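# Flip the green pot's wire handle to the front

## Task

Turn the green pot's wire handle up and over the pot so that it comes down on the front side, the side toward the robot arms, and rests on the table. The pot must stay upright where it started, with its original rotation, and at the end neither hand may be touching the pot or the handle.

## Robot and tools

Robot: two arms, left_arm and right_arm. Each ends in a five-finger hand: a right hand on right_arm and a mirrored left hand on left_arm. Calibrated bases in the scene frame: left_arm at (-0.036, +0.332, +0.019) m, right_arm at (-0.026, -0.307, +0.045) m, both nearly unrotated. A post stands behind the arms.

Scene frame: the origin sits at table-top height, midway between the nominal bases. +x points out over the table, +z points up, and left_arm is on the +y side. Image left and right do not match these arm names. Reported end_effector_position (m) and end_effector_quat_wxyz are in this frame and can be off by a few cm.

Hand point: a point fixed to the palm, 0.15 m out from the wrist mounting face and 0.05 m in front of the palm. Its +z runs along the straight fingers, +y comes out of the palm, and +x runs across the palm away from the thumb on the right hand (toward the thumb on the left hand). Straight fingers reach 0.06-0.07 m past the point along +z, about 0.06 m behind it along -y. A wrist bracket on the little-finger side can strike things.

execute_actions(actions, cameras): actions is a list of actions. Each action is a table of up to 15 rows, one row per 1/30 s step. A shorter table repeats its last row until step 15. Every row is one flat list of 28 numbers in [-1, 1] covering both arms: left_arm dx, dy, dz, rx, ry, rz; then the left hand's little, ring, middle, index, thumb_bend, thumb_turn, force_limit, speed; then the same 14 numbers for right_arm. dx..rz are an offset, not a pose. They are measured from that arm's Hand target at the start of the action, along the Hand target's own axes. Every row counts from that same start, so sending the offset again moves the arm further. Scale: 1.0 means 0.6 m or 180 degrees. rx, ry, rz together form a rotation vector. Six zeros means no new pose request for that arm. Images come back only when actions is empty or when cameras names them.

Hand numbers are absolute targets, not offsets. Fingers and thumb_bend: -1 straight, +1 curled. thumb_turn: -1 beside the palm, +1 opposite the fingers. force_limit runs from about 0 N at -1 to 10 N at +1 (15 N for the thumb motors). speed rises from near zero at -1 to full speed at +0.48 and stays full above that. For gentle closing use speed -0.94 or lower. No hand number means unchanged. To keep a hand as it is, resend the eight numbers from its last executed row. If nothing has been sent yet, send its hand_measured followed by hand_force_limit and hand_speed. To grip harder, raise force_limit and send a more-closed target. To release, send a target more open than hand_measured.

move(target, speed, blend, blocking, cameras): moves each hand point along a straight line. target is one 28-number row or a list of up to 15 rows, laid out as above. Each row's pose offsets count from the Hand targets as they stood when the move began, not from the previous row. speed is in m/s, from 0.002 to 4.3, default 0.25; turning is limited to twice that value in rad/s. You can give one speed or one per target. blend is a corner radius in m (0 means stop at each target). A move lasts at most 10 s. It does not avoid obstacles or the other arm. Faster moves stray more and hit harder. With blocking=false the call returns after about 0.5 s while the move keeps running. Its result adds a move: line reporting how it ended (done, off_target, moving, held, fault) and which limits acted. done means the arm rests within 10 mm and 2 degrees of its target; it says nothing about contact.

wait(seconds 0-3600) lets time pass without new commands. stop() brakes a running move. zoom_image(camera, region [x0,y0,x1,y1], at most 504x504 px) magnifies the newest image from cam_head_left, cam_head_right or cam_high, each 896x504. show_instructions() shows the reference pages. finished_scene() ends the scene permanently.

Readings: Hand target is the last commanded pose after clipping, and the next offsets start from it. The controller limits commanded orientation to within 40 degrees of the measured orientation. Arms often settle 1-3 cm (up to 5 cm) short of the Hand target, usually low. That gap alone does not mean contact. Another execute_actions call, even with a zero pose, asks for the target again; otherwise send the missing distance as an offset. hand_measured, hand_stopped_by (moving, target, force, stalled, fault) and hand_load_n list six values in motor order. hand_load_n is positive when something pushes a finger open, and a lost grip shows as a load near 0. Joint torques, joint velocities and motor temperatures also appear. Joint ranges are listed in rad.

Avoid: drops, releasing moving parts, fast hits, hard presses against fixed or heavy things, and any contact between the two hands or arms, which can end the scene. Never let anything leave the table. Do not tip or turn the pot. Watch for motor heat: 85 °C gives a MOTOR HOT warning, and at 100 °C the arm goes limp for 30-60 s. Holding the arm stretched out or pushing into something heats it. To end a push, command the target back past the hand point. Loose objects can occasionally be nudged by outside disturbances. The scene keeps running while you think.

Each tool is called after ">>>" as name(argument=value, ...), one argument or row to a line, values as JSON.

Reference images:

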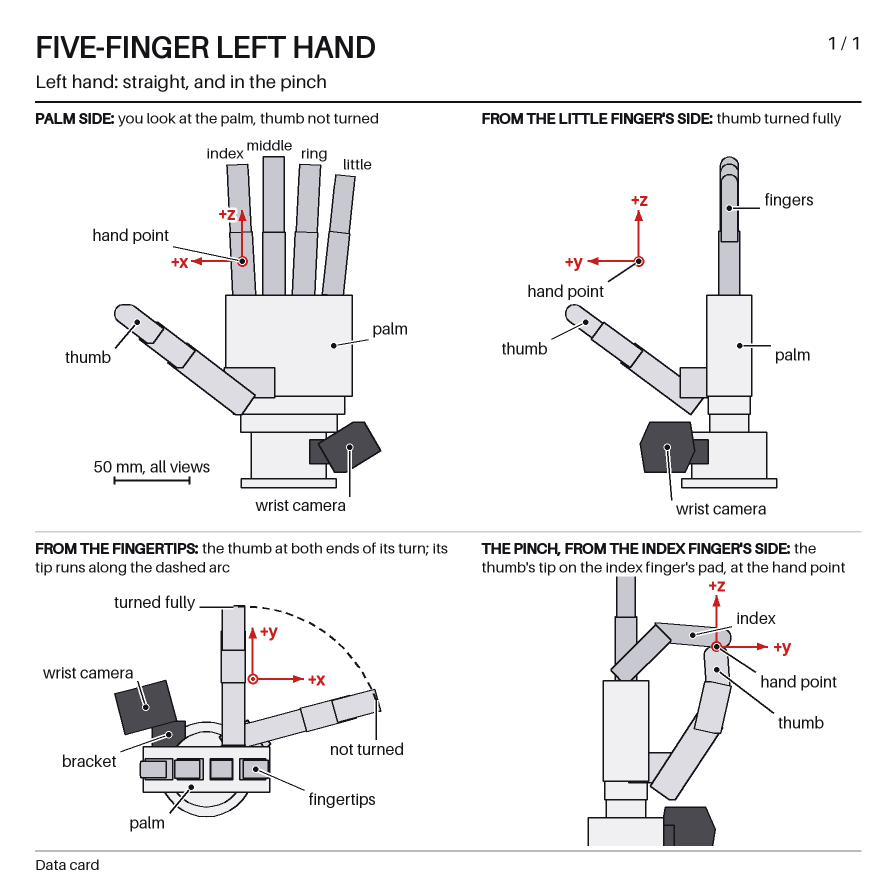

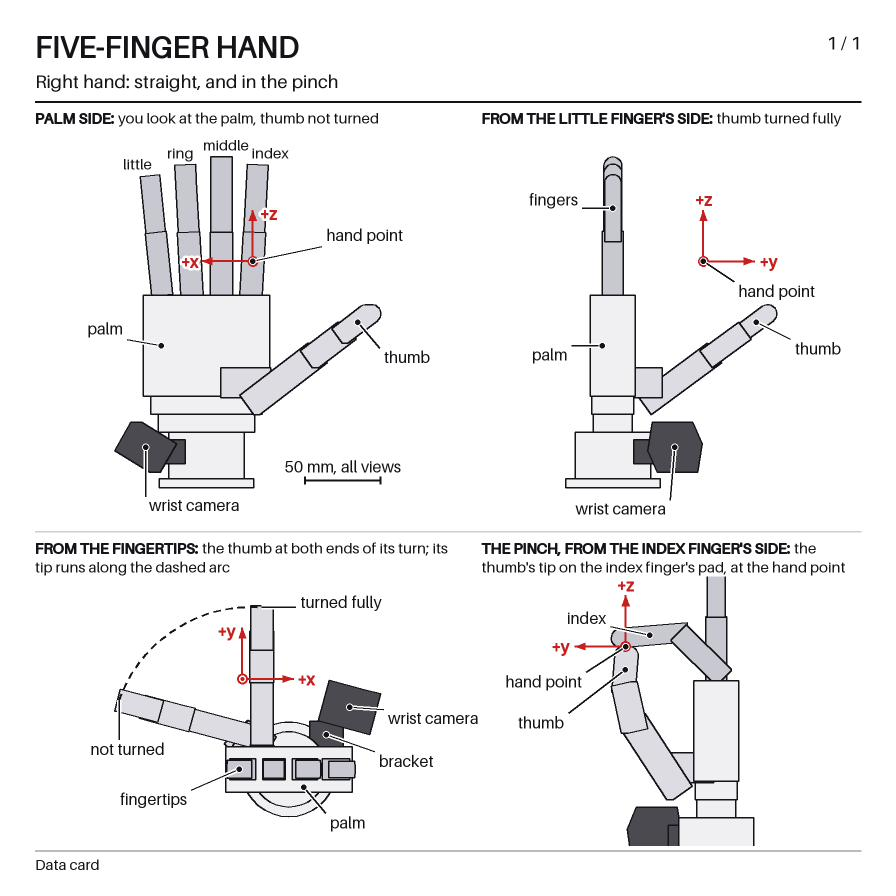

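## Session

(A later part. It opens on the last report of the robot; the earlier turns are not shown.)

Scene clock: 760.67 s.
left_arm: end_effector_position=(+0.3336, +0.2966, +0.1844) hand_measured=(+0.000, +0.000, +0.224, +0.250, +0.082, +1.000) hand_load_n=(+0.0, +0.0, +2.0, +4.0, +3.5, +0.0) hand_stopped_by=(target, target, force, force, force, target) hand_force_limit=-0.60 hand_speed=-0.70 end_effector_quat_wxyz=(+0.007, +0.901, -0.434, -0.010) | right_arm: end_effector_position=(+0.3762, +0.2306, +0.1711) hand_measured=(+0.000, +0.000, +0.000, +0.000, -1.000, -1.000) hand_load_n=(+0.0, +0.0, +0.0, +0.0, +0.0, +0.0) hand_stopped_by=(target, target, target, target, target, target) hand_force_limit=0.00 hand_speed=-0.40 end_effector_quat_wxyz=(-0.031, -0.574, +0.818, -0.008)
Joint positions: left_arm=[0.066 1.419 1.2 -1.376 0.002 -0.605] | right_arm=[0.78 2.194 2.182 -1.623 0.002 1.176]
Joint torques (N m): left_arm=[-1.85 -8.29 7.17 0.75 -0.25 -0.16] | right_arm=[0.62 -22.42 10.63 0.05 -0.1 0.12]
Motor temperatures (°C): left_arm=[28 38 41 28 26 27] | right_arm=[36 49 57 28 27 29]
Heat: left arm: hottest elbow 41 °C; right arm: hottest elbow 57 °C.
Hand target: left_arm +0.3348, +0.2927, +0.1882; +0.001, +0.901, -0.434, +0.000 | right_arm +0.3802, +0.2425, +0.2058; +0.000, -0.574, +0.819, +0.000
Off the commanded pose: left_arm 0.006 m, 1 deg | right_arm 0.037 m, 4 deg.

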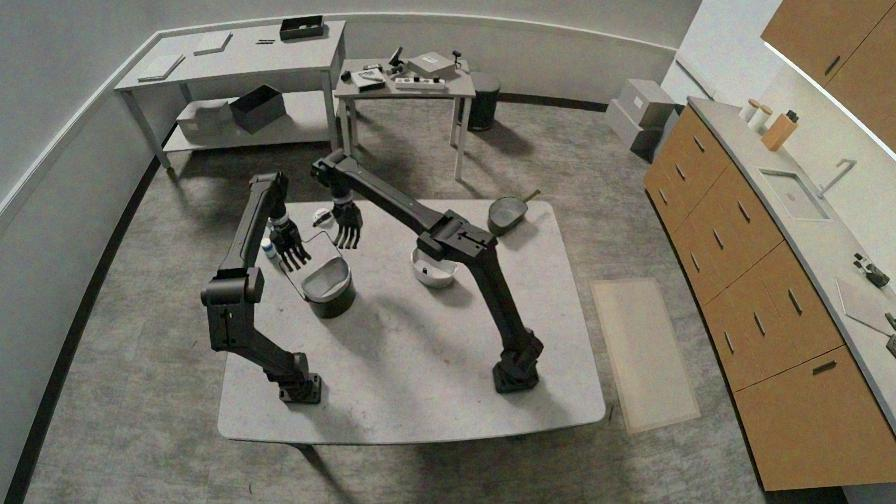

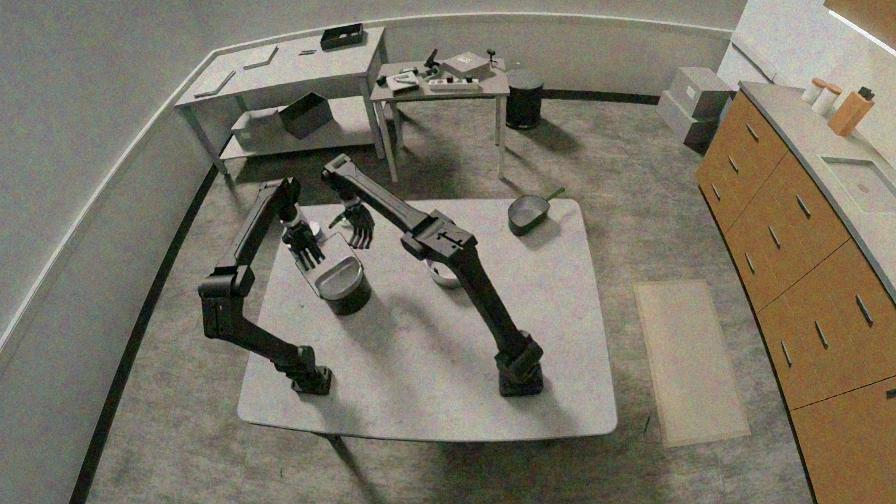

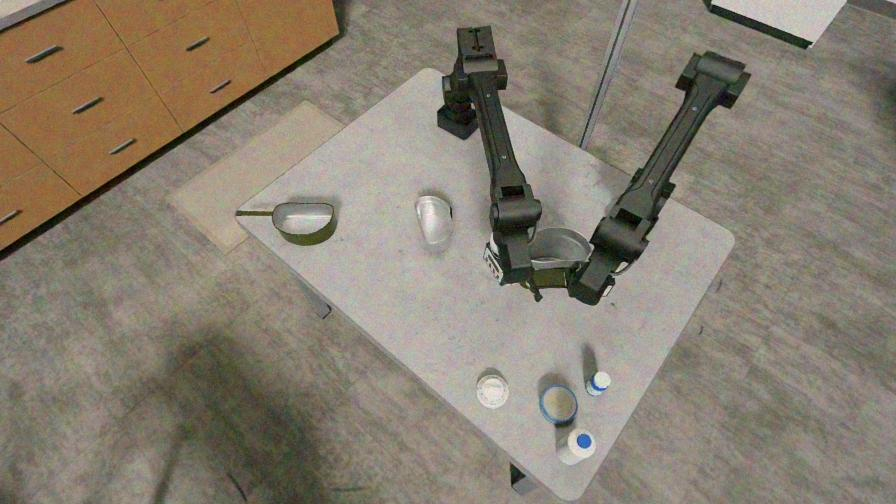

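>>> move(
  target=[0,0,-0.02,0,0,0,0,0,0.35,0.35,0.25,1,-0.6,-0.7,0,0,0,0,0,0,0,0,0,0,-1,-1,0,-0.4],
  speed=0.06,
  cameras=["cam_head_left","cam_head_right","cam_high"],
)

>>> zoom_image(
  camera="cam_head_left",
  region=[260, 210, 350, 320],
)

Scene clock: 792.77 s.
left_arm: end_effector_position=(+0.3306, +0.2964, +0.1859) hand_measured=(+0.000, +0.000, +0.224, +0.250, +0.082, +1.000) hand_load_n=(+0.0, +0.0, +2.0, +4.0, +3.5, +0.0) hand_stopped_by=(target, target, force, force, force, target) hand_force_limit=-0.60 hand_speed=-0.70 end_effector_quat_wxyz=(+0.008, +0.901, -0.434, -0.013) | right_arm: end_effector_position=(+0.3762, +0.2306, +0.1711) hand_measured=(+0.000, +0.000, +0.000, +0.000, -1.000, -1.000) hand_load_n=(+0.0, +0.0, +0.0, +0.5, +0.0, +0.0) hand_stopped_by=(target, target, target, target, target, target) hand_force_limit=0.00 hand_speed=-0.40 end_effector_quat_wxyz=(-0.031, -0.574, +0.818, -0.008)
Joint positions: left_arm=[0.066 1.415 1.2 -1.387 0.002 -0.605] | right_arm=[0.78 2.194 2.182 -1.623 0.002 1.176]
Joint torques (N m): left_arm=[-1.96 -8.53 9.09 -0.06 -0.24 -0.15] | right_arm=[0.62 -22.48 10.63 0.05 -0.1 0.12]
Motor temperatures (°C): left_arm=[28 37 41 28 26 27] | right_arm=[36 49 58 28 26 29]
Heat: left arm: hottest elbow 41 °C; right arm: hottest elbow 58 °C.
Hand target: left_arm +0.3349, +0.2927, +0.2002; +0.001, +0.901, -0.434, +0.000 | right_arm +0.3802, +0.2425, +0.2058; +0.000, -0.574, +0.819, +0.000
Off the commanded pose: left_arm 0.015 m, 2 deg | right_arm 0.037 m, 4 deg.
move: off_target (left_arm)

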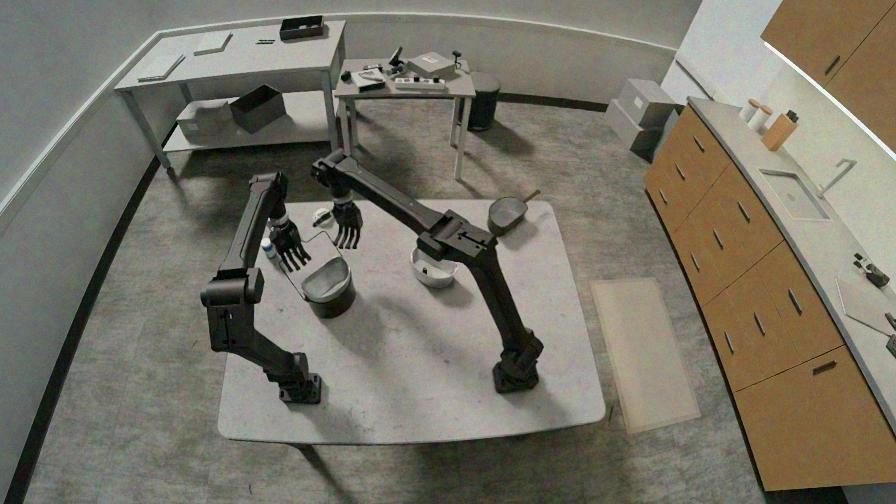

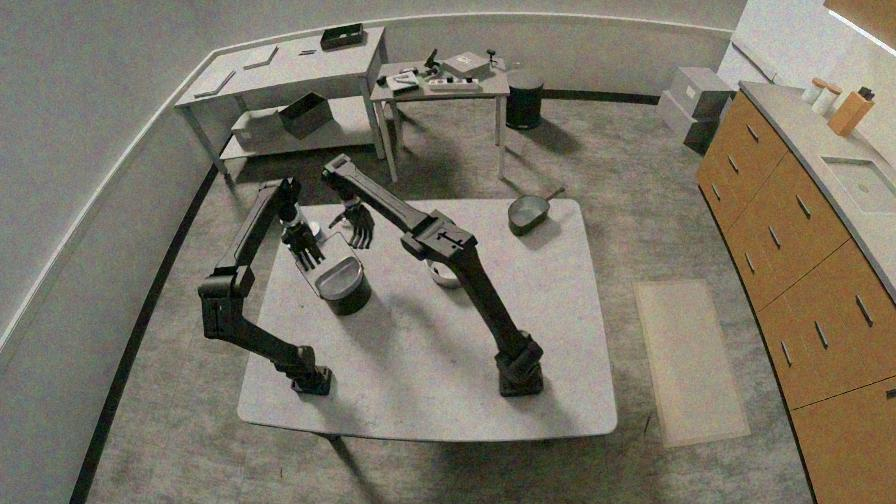

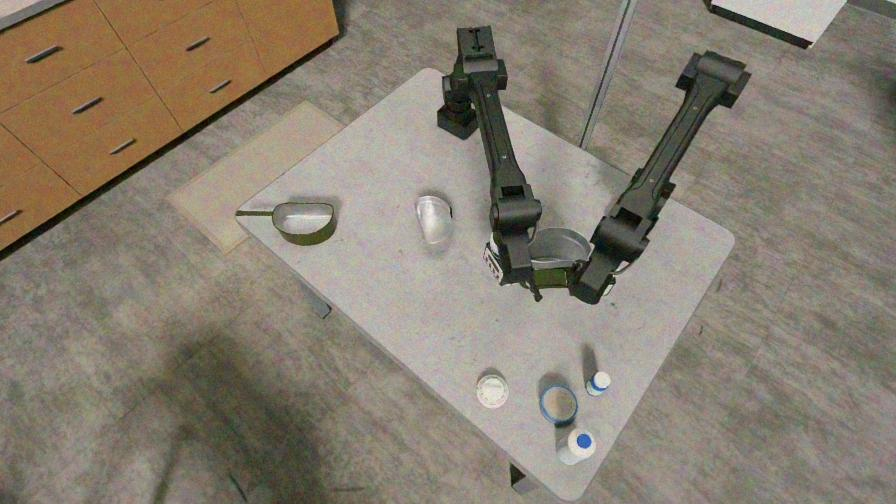

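Scaled by 4.582.

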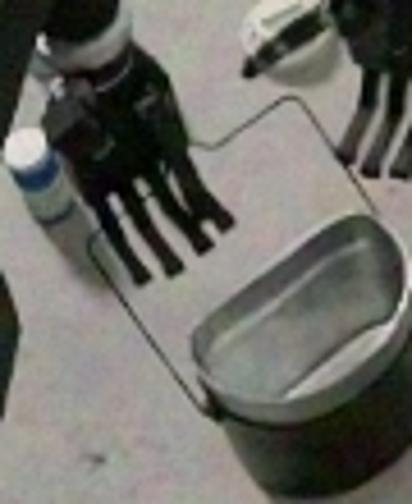

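>>> move(
  target=[0,0,0,0,0,0,0,0,0.35,0.35,0.25,1,-0.6,-0.7,0,-0.16,0.026,0,0,0,0,0,0,0,-1,-1,0,-0.4],
  speed=0.12,
  cameras=["cam_head_left","cam_head_right","cam_high"],
)

>>> zoom_image(
  camera="cam_head_left",
  region=[260, 210, 350, 320],
)

>>> zoom_image(
  camera="cam_high",
  region=[490, 210, 640, 330],
)

Scene clock: 804.07 s.
left_arm: end_effector_position=(+0.3306, +0.2964, +0.1859) hand_measured=(+0.000, +0.000, +0.224, +0.250, +0.082, +1.000) hand_load_n=(+0.0, +0.0, +2.0, +4.0, +3.5, +0.0) hand_stopped_by=(target, target, force, force, force, target) hand_force_limit=-0.60 hand_speed=-0.70 end_effector_quat_wxyz=(+0.008, +0.901, -0.434, -0.013) | right_arm: end_effector_position=(+0.4640, +0.2041, +0.1714) hand_measured=(+0.000, +0.000, +0.000, +0.000, -1.000, -1.000) hand_load_n=(+0.0, +0.0, +0.0, +0.0, +0.0, +0.0) hand_stopped_by=(target, target, target, target, target, target) hand_force_limit=0.00 hand_speed=-0.40 end_effector_quat_wxyz=(-0.011, -0.568, +0.823, -0.002)
Joint positions: left_arm=[0.066 1.415 1.2 -1.387 0.002 -0.605] | right_arm=[0.663 2.333 2.43 -1.691 0.002 1.074]
Joint torques (N m): left_arm=[-1.9 -8.59 9.14 -0.23 -0.24 -0.17] | right_arm=[0.38 -21.83 10.55 0.13 -0.13 -0.07]
Motor temperatures (°C): left_arm=[28 37 41 28 26 27] | right_arm=[36 49 59 28 26 29]
Heat: left arm: hottest elbow 41 °C; right arm: hottest elbow 59 °C.
Hand target: left_arm +0.3349, +0.2927, +0.2001; +0.001, +0.901, -0.434, +0.000 | right_arm +0.4703, +0.2097, +0.1904; +0.000, -0.574, +0.819, +0.000
Off the commanded pose: left_arm 0.015 m, 2 deg | right_arm 0.021 m, 2 deg.
joint sent to its limit (right arm) — joint 4 (wrist pitch), lower limit. The joint targets still meet the commanded pose.
move: off_target (right_arm)

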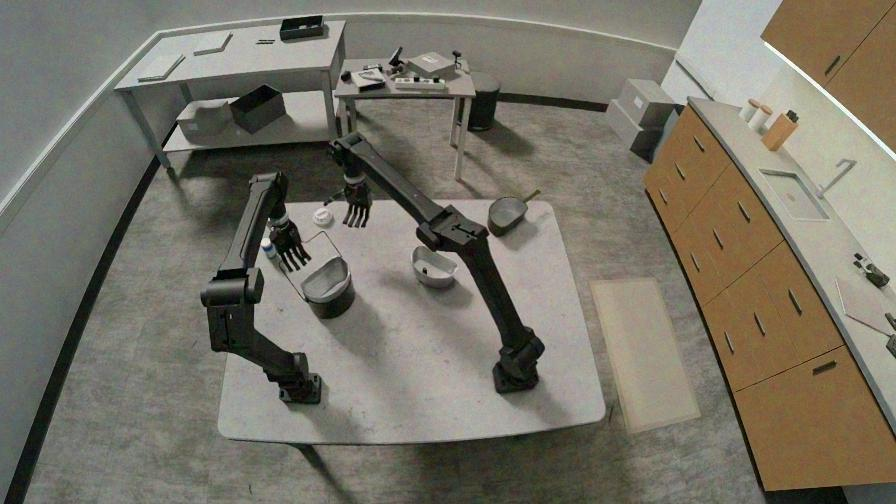

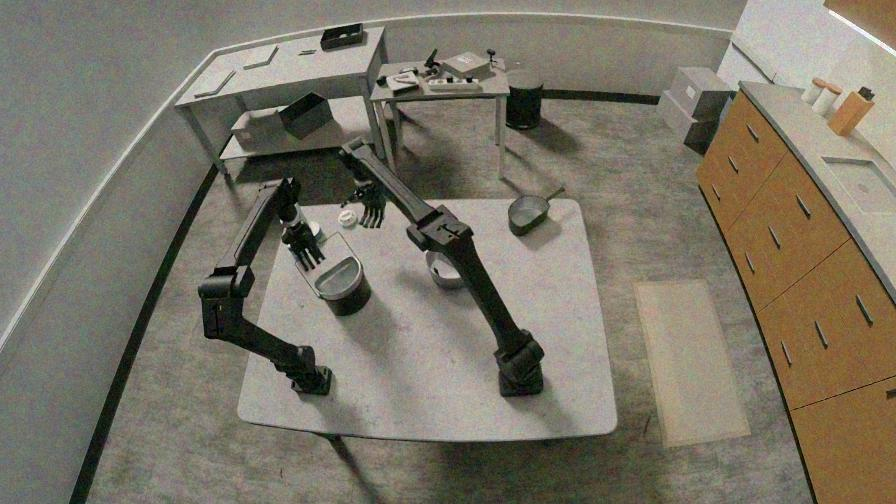

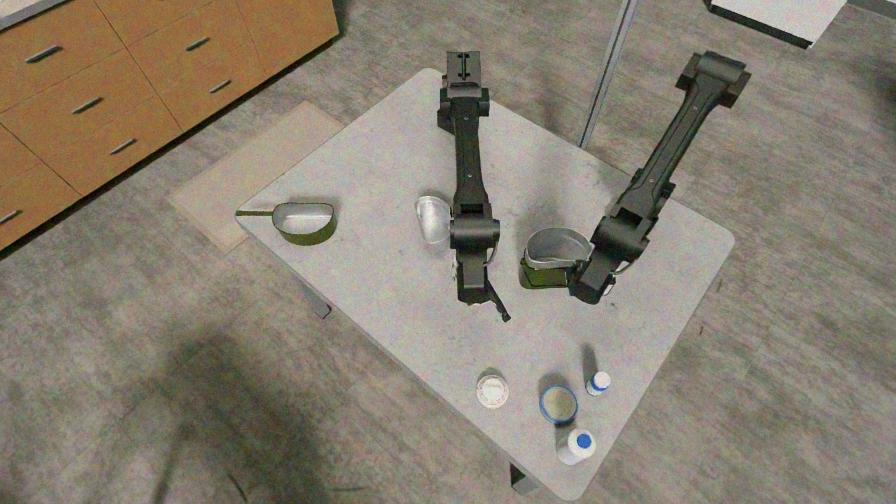

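Scaled by 4.582.

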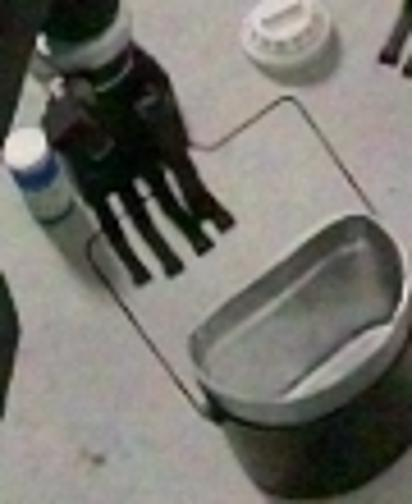

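Scaled by 3.360.

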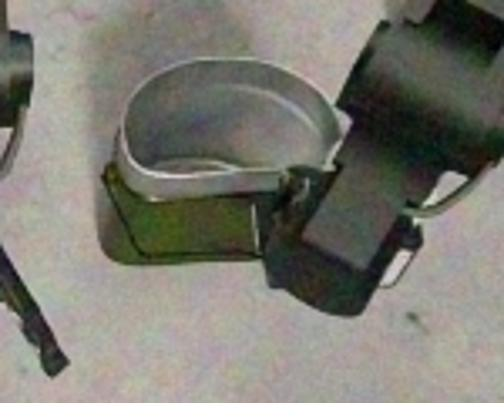

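>>> move(
  target=[0.003,0.0625,-0.05,0,0,0,0,0,0.35,0.35,0.25,1,-0.6,-0.7,0.313,0.081,-0.083,0,0,0,-1,-1,-1,-1,-1,-1,0,-0.4],
  speed=0.12,
  cameras=["cam_head_left","cam_head_right","cam_high"],
)

>>> zoom_image(
  camera="cam_head_left",
  region=[260, 210, 370, 330],
)

>>> zoom_image(
  camera="cam_high",
  region=[490, 190, 640, 310],
)

Scene clock: 836.90 s.
left_arm: end_effector_position=(+0.3049, +0.2725, +0.2182) hand_measured=(+0.000, +0.000, +0.224, +0.250, +0.082, +1.000) hand_load_n=(+0.0, +0.0, +2.0, +4.0, +4.0, +0.0) hand_stopped_by=(target, target, force, force, force, target) hand_force_limit=-0.60 hand_speed=-0.70 end_effector_quat_wxyz=(+0.006, +0.901, -0.434, -0.010) | right_arm: end_effector_position=(+0.3550, +0.0526, +0.2317) hand_measured=(-1.000, -1.000, -1.000, -1.000, -1.000, -1.000) hand_load_n=(+0.0, +0.0, +0.0, +0.0, +0.0, +0.0) hand_stopped_by=(target, target, target, target, target, target) hand_force_limit=0.00 hand_speed=-0.40 end_effector_quat_wxyz=(-0.015, -0.573, +0.819, -0.001)
Joint positions: left_arm=[0.006 1.327 1.2 -1.469 0.002 -0.665] | right_arm=[0.58 1.748 1.65 -1.503 0.002 0.98]
Joint torques (N m): left_arm=[-1.96 -7.47 9.16 -0.14 -0.23 -0.14] | right_arm=[-0.62 -15.5 7.49 0.77 -0.03 -0.04]
Motor temperatures (°C): left_arm=[28 37 42 27 26 27] | right_arm=[36 46 61 28 26 29]
Heat: left arm: hottest elbow 42 °C; right arm: hottest elbow 61 °C.
Hand target: left_arm +0.3068, +0.2680, +0.2302; +0.001, +0.901, -0.434, +0.000 | right_arm +0.3605, +0.0499, +0.2404; +0.000, -0.574, +0.819, +0.000
Off the commanded pose: left_arm 0.013 m, 1 deg | right_arm 0.011 m, 2 deg.
move: off_target (left_arm, right_arm)

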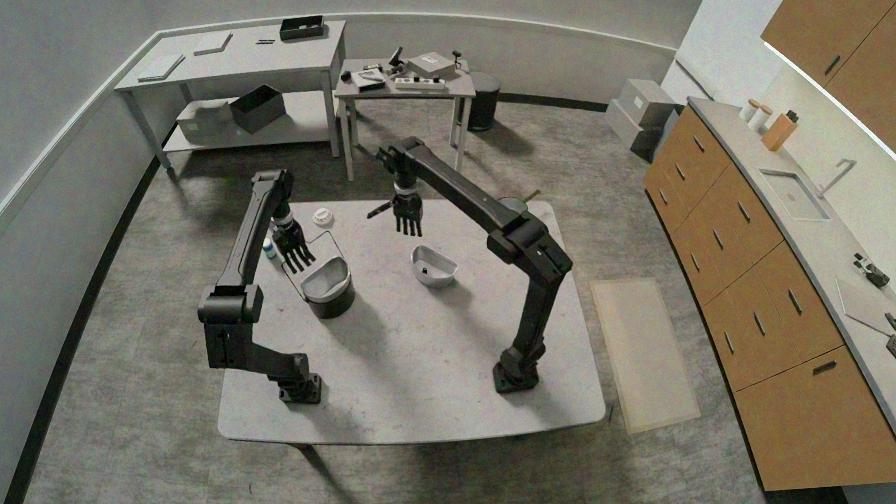

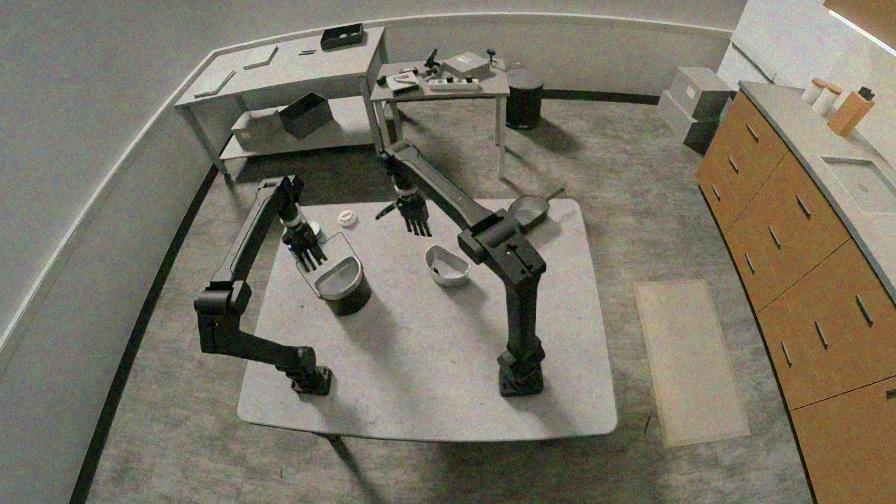

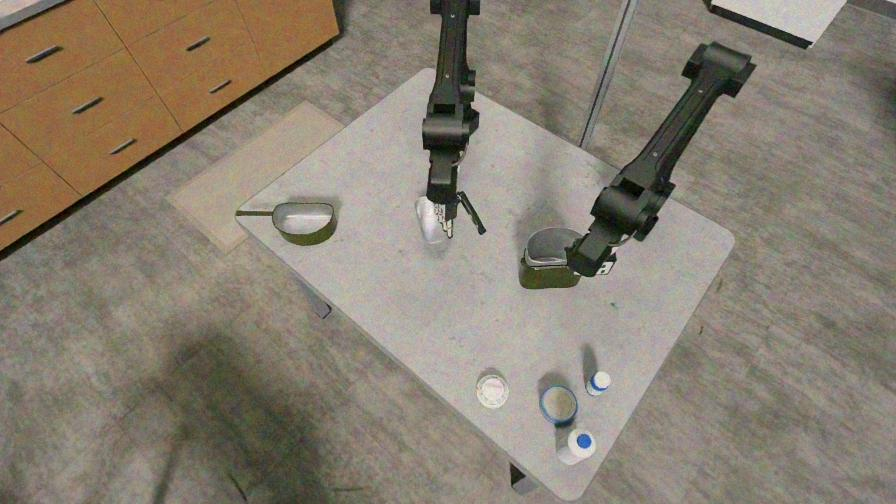

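Scaled by 4.200.

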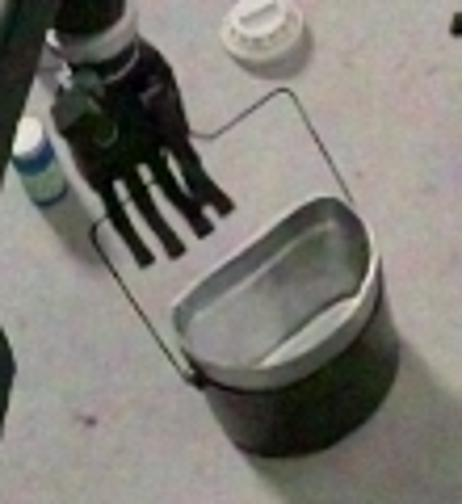

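Scaled by 3.360.

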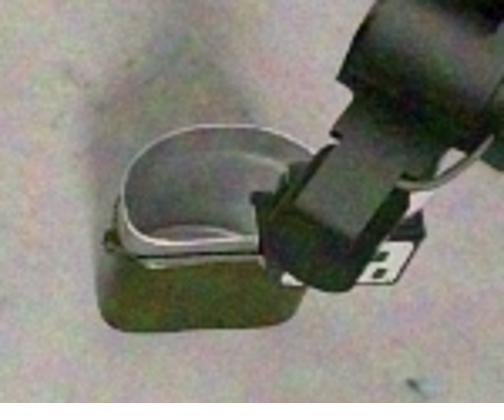

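>>> move(
  target=[
    [0.003,0.058,-0.023,0,0,0,0,0,0.35,0.35,0.25,1,-0.6,-0.7,0.070,0.344,0.008,0.148,-0.094,-0.352,-1,-1,-1,-1,-1,-1,0,-0.4],
    [0.006,0.117,-0.032,0,0,0,0,0,0.35,0.35,0.25,1,-0.6,-0.7,0.070,0.344,0.008,0.148,-0.094,-0.352,-1,-1,-1,-1,-1,-1,0,-0.4],
  ],
  speed=[0.15,0.08],
  blend=0.005,
  cameras=["cam_head_left","cam_head_right","cam_high"],
)

>>> zoom_image(
  camera="cam_head_left",
  region=[260, 210, 400, 340],
)

>>> zoom_image(
  camera="cam_high",
  region=[490, 170, 640, 310],
)

Scene clock: 861.33 s.
left_arm: end_effector_position=(+0.2590, +0.2239, +0.2472) hand_measured=(+0.000, +0.000, +0.224, +0.250, +0.082, +1.000) hand_load_n=(+0.0, +0.0, +2.0, +4.0, +3.5, +0.0) hand_stopped_by=(target, target, force, force, force, target) hand_force_limit=-0.60 hand_speed=-0.70 end_effector_quat_wxyz=(+0.001, +0.900, -0.435, +0.000) | right_arm: end_effector_position=(+0.1522, +0.0759, +0.2263) hand_measured=(-1.000, -1.000, -1.000, -1.000, -1.000, -1.000) hand_load_n=(+0.0, +0.0, +0.0, -0.5, +0.0, +0.0) hand_stopped_by=(target, target, target, target, target, target) hand_force_limit=0.00 hand_speed=-0.40 end_effector_quat_wxyz=(-0.221, +0.893, -0.379, +0.096)
Joint positions: left_arm=[-0.143 1.19 1.161 -1.541 0.002 -0.813] | right_arm=[1.049 1.251 1.082 -0.939 0.156 0.293]
Joint torques (N m): left_arm=[-2.14 -5.3 7.54 -0.06 -0.25 -0.15] | right_arm=[0.73 -8.41 8.24 1.76 0.31 -0.05]
Motor temperatures (°C): left_arm=[28 37 42 27 26 27] | right_arm=[36 44 59 28 26 29]
Heat: left arm: hottest elbow 42 °C; right arm: hottest elbow 59 °C.
Hand target: left_arm +0.2542, +0.2214, +0.2495; +0.001, +0.901, -0.434, +0.000 | right_arm +0.1521, +0.0809, +0.2355; -0.238, +0.892, -0.370, +0.099
Off the commanded pose: left_arm 0.006 m, 0 deg | right_arm 0.011 m, 2 deg.
move: off_target (right_arm)

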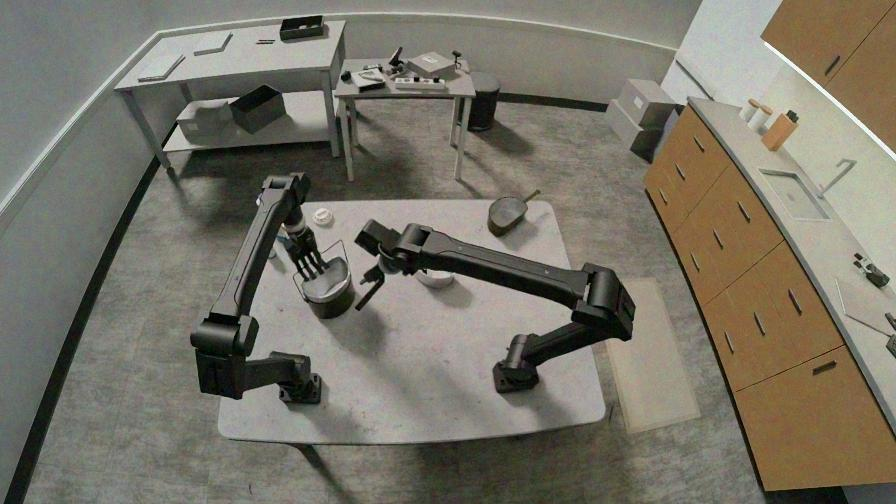

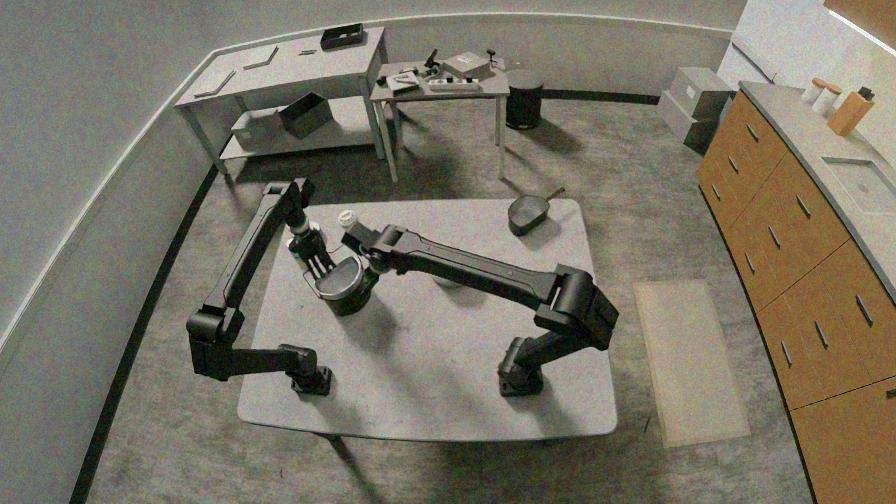

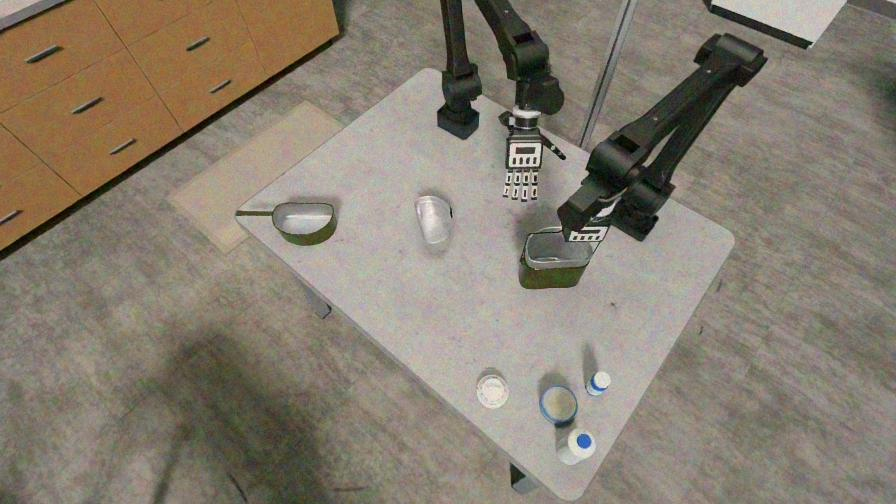

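Scaled by 3.600.

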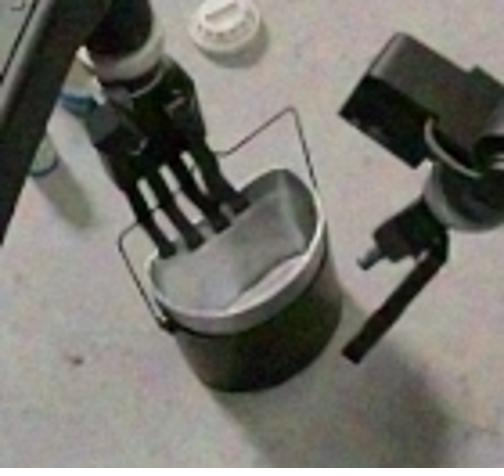

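Scaled by 3.360.

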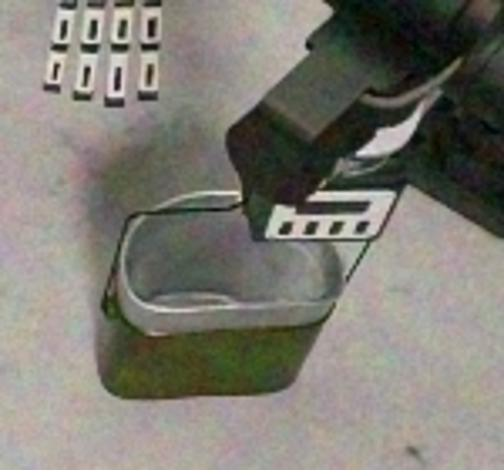

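>>> move(
  target=[0.004,0.080,0.030,0,0,0,0,0,0.35,0.35,0.25,1,-0.6,-0.7,0,0,0,0,0,0,-1,-1,-1,-1,-1,1,0,-0.2],
  speed=0.08,
  cameras=["cam_head_left","cam_head_right","cam_high"],
)

>>> zoom_image(
  camera="cam_head_left",
  region=[260, 210, 400, 340],
)

>>> zoom_image(
  camera="cam_high",
  region=[490, 150, 640, 300],
)

Scene clock: 893.77 s.
left_arm: end_effector_position=(+0.2177, +0.1926, +0.2294) hand_measured=(+0.000, +0.000, +0.224, +0.250, +0.082, +1.000) hand_load_n=(+0.0, +0.0, +2.0, +4.0, +3.5, +0.0) hand_stopped_by=(target, target, force, force, force, target) hand_force_limit=-0.60 hand_speed=-0.70 end_effector_quat_wxyz=(+0.003, +0.901, -0.435, -0.010) | right_arm: end_effector_position=(+0.1523, +0.0758, +0.2263) hand_measured=(-1.000, -1.000, -1.000, -1.000, -1.000, +1.000) hand_load_n=(+0.0, +0.0, +0.0, +0.0, +0.0, +0.0) hand_stopped_by=(target, target, target, target, target, target) hand_force_limit=0.00 hand_speed=-0.20 end_effector_quat_wxyz=(-0.221, +0.894, -0.378, +0.096)
Joint positions: left_arm=[-0.269 1.116 1.057 -1.533 0.002 -0.939] | right_arm=[1.049 1.251 1.082 -0.939 0.156 0.291]
Joint torques (N m): left_arm=[-1.79 -4.54 7.49 0.75 -0.22 -0.14] | right_arm=[0.79 -8.47 8.23 1.73 0.32 -0.04]
Motor temperatures (°C): left_arm=[28 36 42 27 26 27] | right_arm=[36 42 56 28 26 29]
Heat: left arm: hottest elbow 42 °C; right arm: hottest elbow 56 °C.
Hand target: left_arm +0.2180, +0.1896, +0.2315; +0.001, +0.901, -0.434, +0.000 | right_arm +0.1521, +0.0809, +0.2355; -0.238, +0.892, -0.370, +0.099
Off the commanded pose: left_arm 0.004 m, 1 deg | right_arm 0.011 m, 2 deg.
move: done

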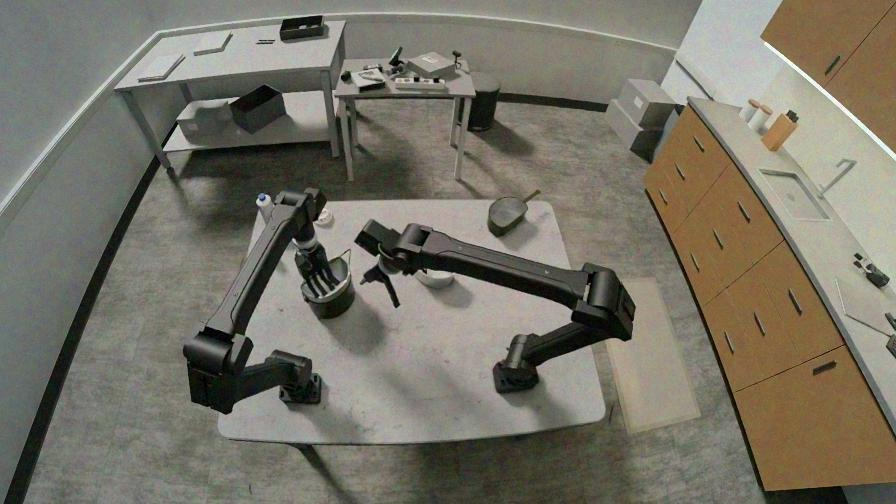

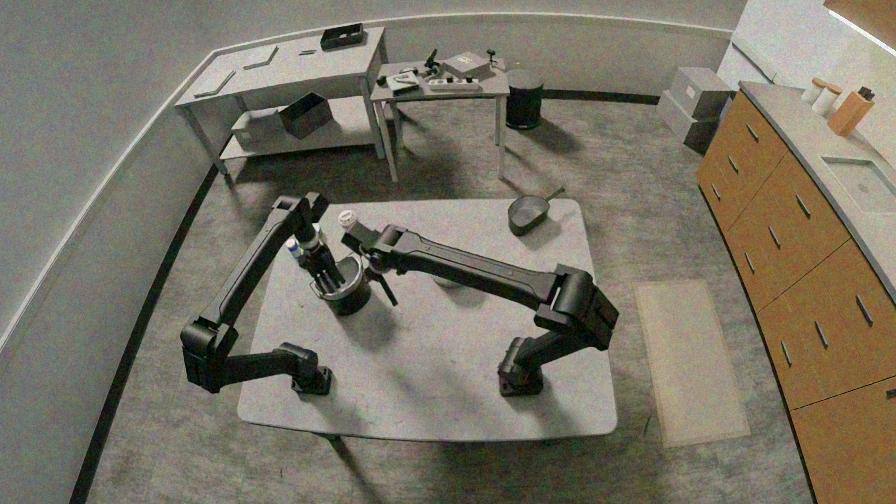

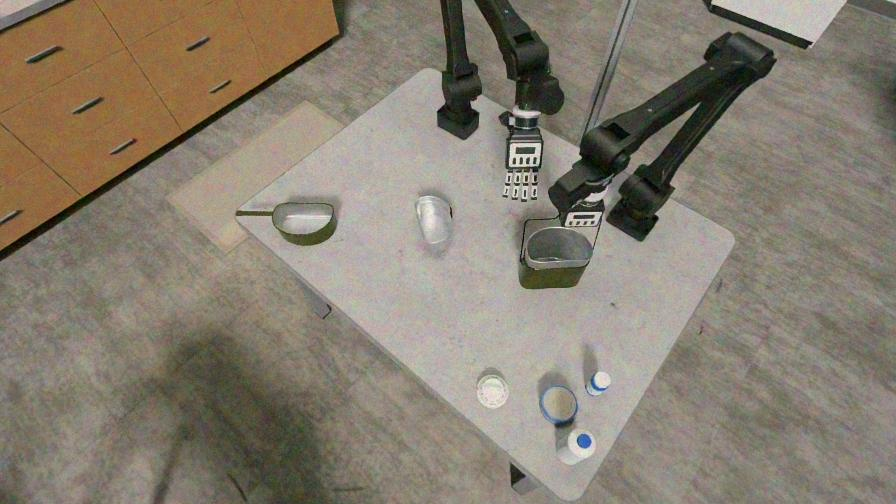

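Scaled by 3.600.

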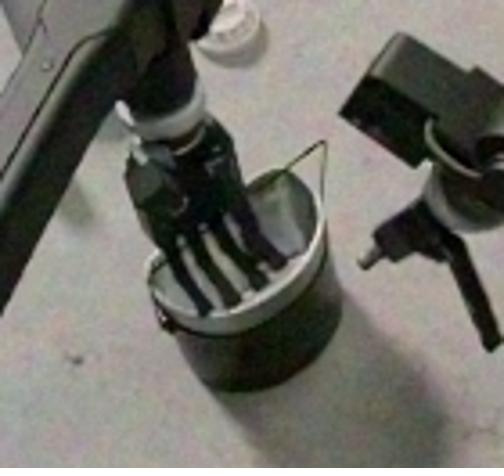

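Scaled by 3.360.

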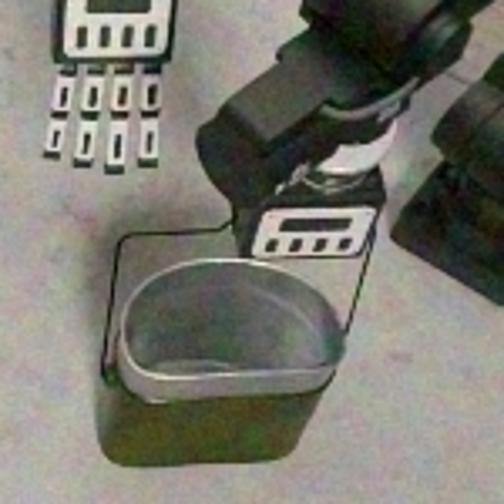

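>>> move(
  target=[0,0,0,0,0,0,0,0,0.35,0.35,0.25,1,-0.6,-0.7,-0.007,-0.117,0.050,0,0,0,-1,-1,-1,-1,-1,1,0,-0.2],
  speed=0.1,
  cameras=["cam_head_left","cam_head_right","cam_high"],
)

>>> zoom_image(
  camera="cam_head_left",
  region=[260, 210, 400, 340],
)

>>> zoom_image(
  camera="cam_high",
  region=[490, 150, 640, 300],
)

>>> zoom_image(
  camera="cam_head_right",
  region=[290, 200, 430, 330],
)

Scene clock: 917.20 s.
left_arm: end_effector_position=(+0.2178, +0.1926, +0.2294) hand_measured=(+0.000, +0.000, +0.224, +0.250, +0.082, +1.000) hand_load_n=(+0.0, +0.5, +2.0, +4.0, +3.5, +0.0) hand_stopped_by=(target, target, force, force, force, target) hand_force_limit=-0.60 hand_speed=-0.70 end_effector_quat_wxyz=(+0.003, +0.901, -0.435, -0.010) | right_arm: end_effector_position=(+0.1884, +0.1225, +0.2233) hand_measured=(-1.000, -1.000, -1.000, -1.000, -1.000, +1.000) hand_load_n=(+0.0, +0.0, +0.0, +0.0, +0.0, +0.0) hand_stopped_by=(target, target, target, target, target, target) hand_force_limit=0.00 hand_speed=-0.20 end_effector_quat_wxyz=(-0.213, +0.899, -0.371, +0.096)
Joint positions: left_arm=[-0.269 1.116 1.057 -1.533 0.002 -0.94] | right_arm=[1.024 1.417 1.234 -0.937 0.143 0.254]
Joint torques (N m): left_arm=[-1.73 -4.6 7.43 0.68 -0.2 -0.17] | right_arm=[-0.73 -9.29 11.34 1.5 -0.07 -0.11]
Motor temperatures (°C): left_arm=[28 35 42 27 26 27] | right_arm=[35 41 56 28 26 28]
Heat: left arm: hottest elbow 42 °C; right arm: hottest elbow 56 °C.
Hand target: left_arm +0.2180, +0.1896, +0.2315; +0.001, +0.901, -0.434, +0.000 | right_arm +0.2027, +0.1376, +0.2445; -0.238, +0.892, -0.370, +0.099
Off the commanded pose: left_arm 0.004 m, 1 deg | right_arm 0.030 m, 3 deg.
move: off_target (right_arm)

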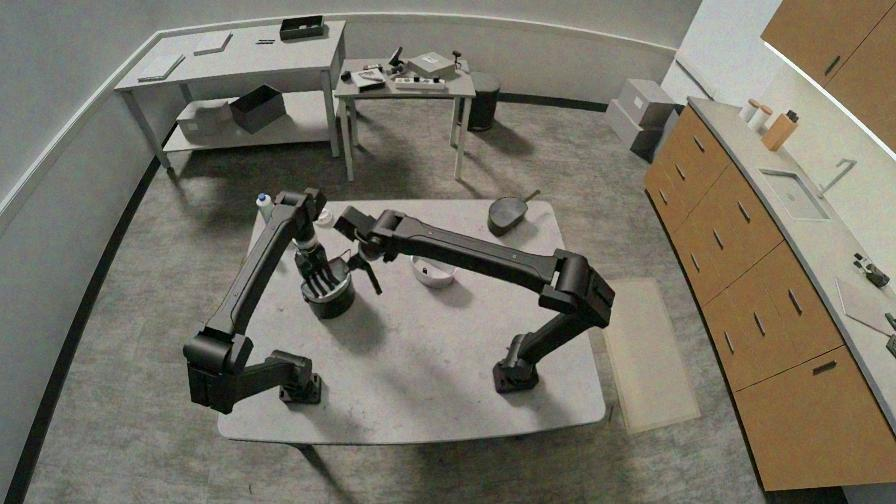

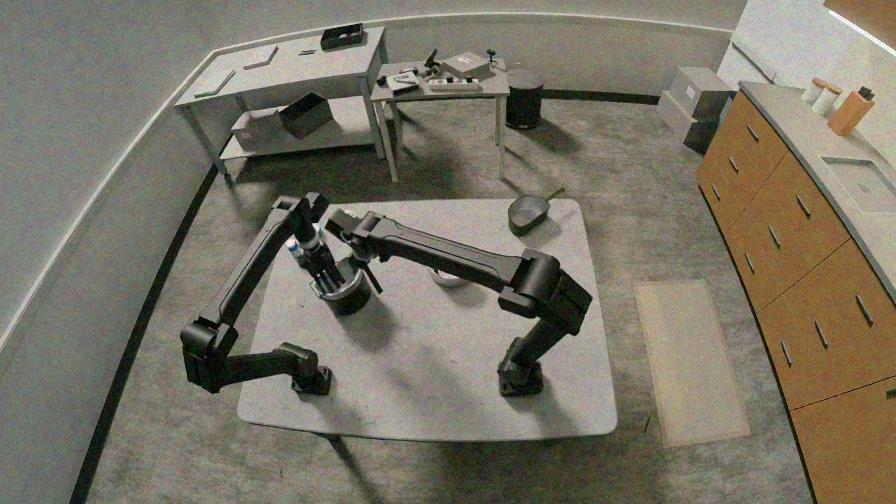

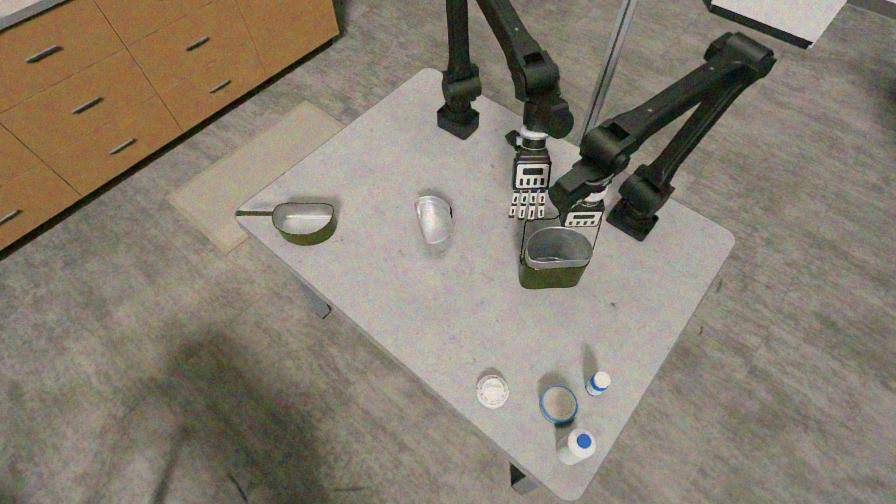

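Scaled by 3.600.

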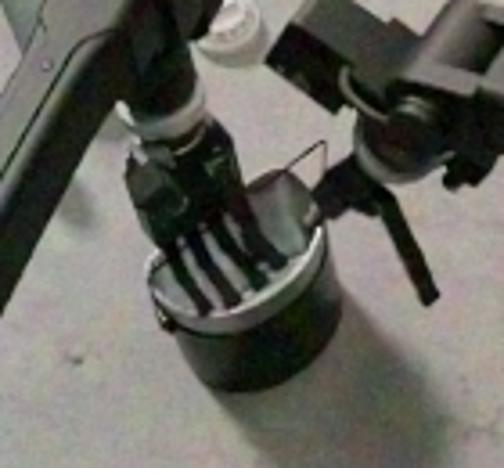

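Scaled by 3.360.

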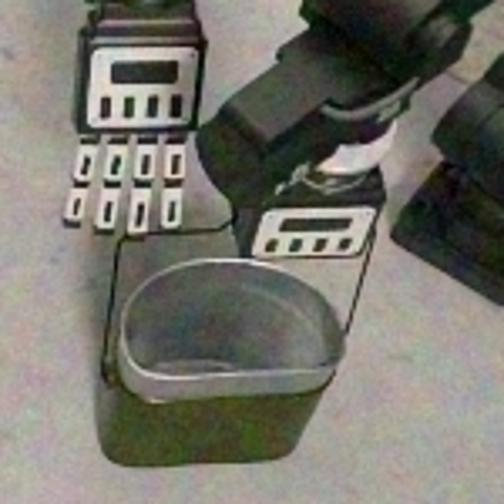

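Scaled by 3.600.

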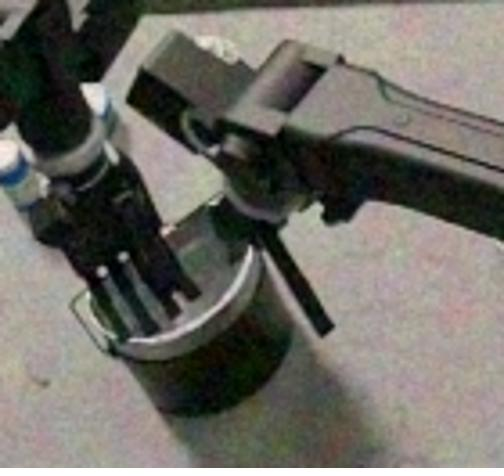

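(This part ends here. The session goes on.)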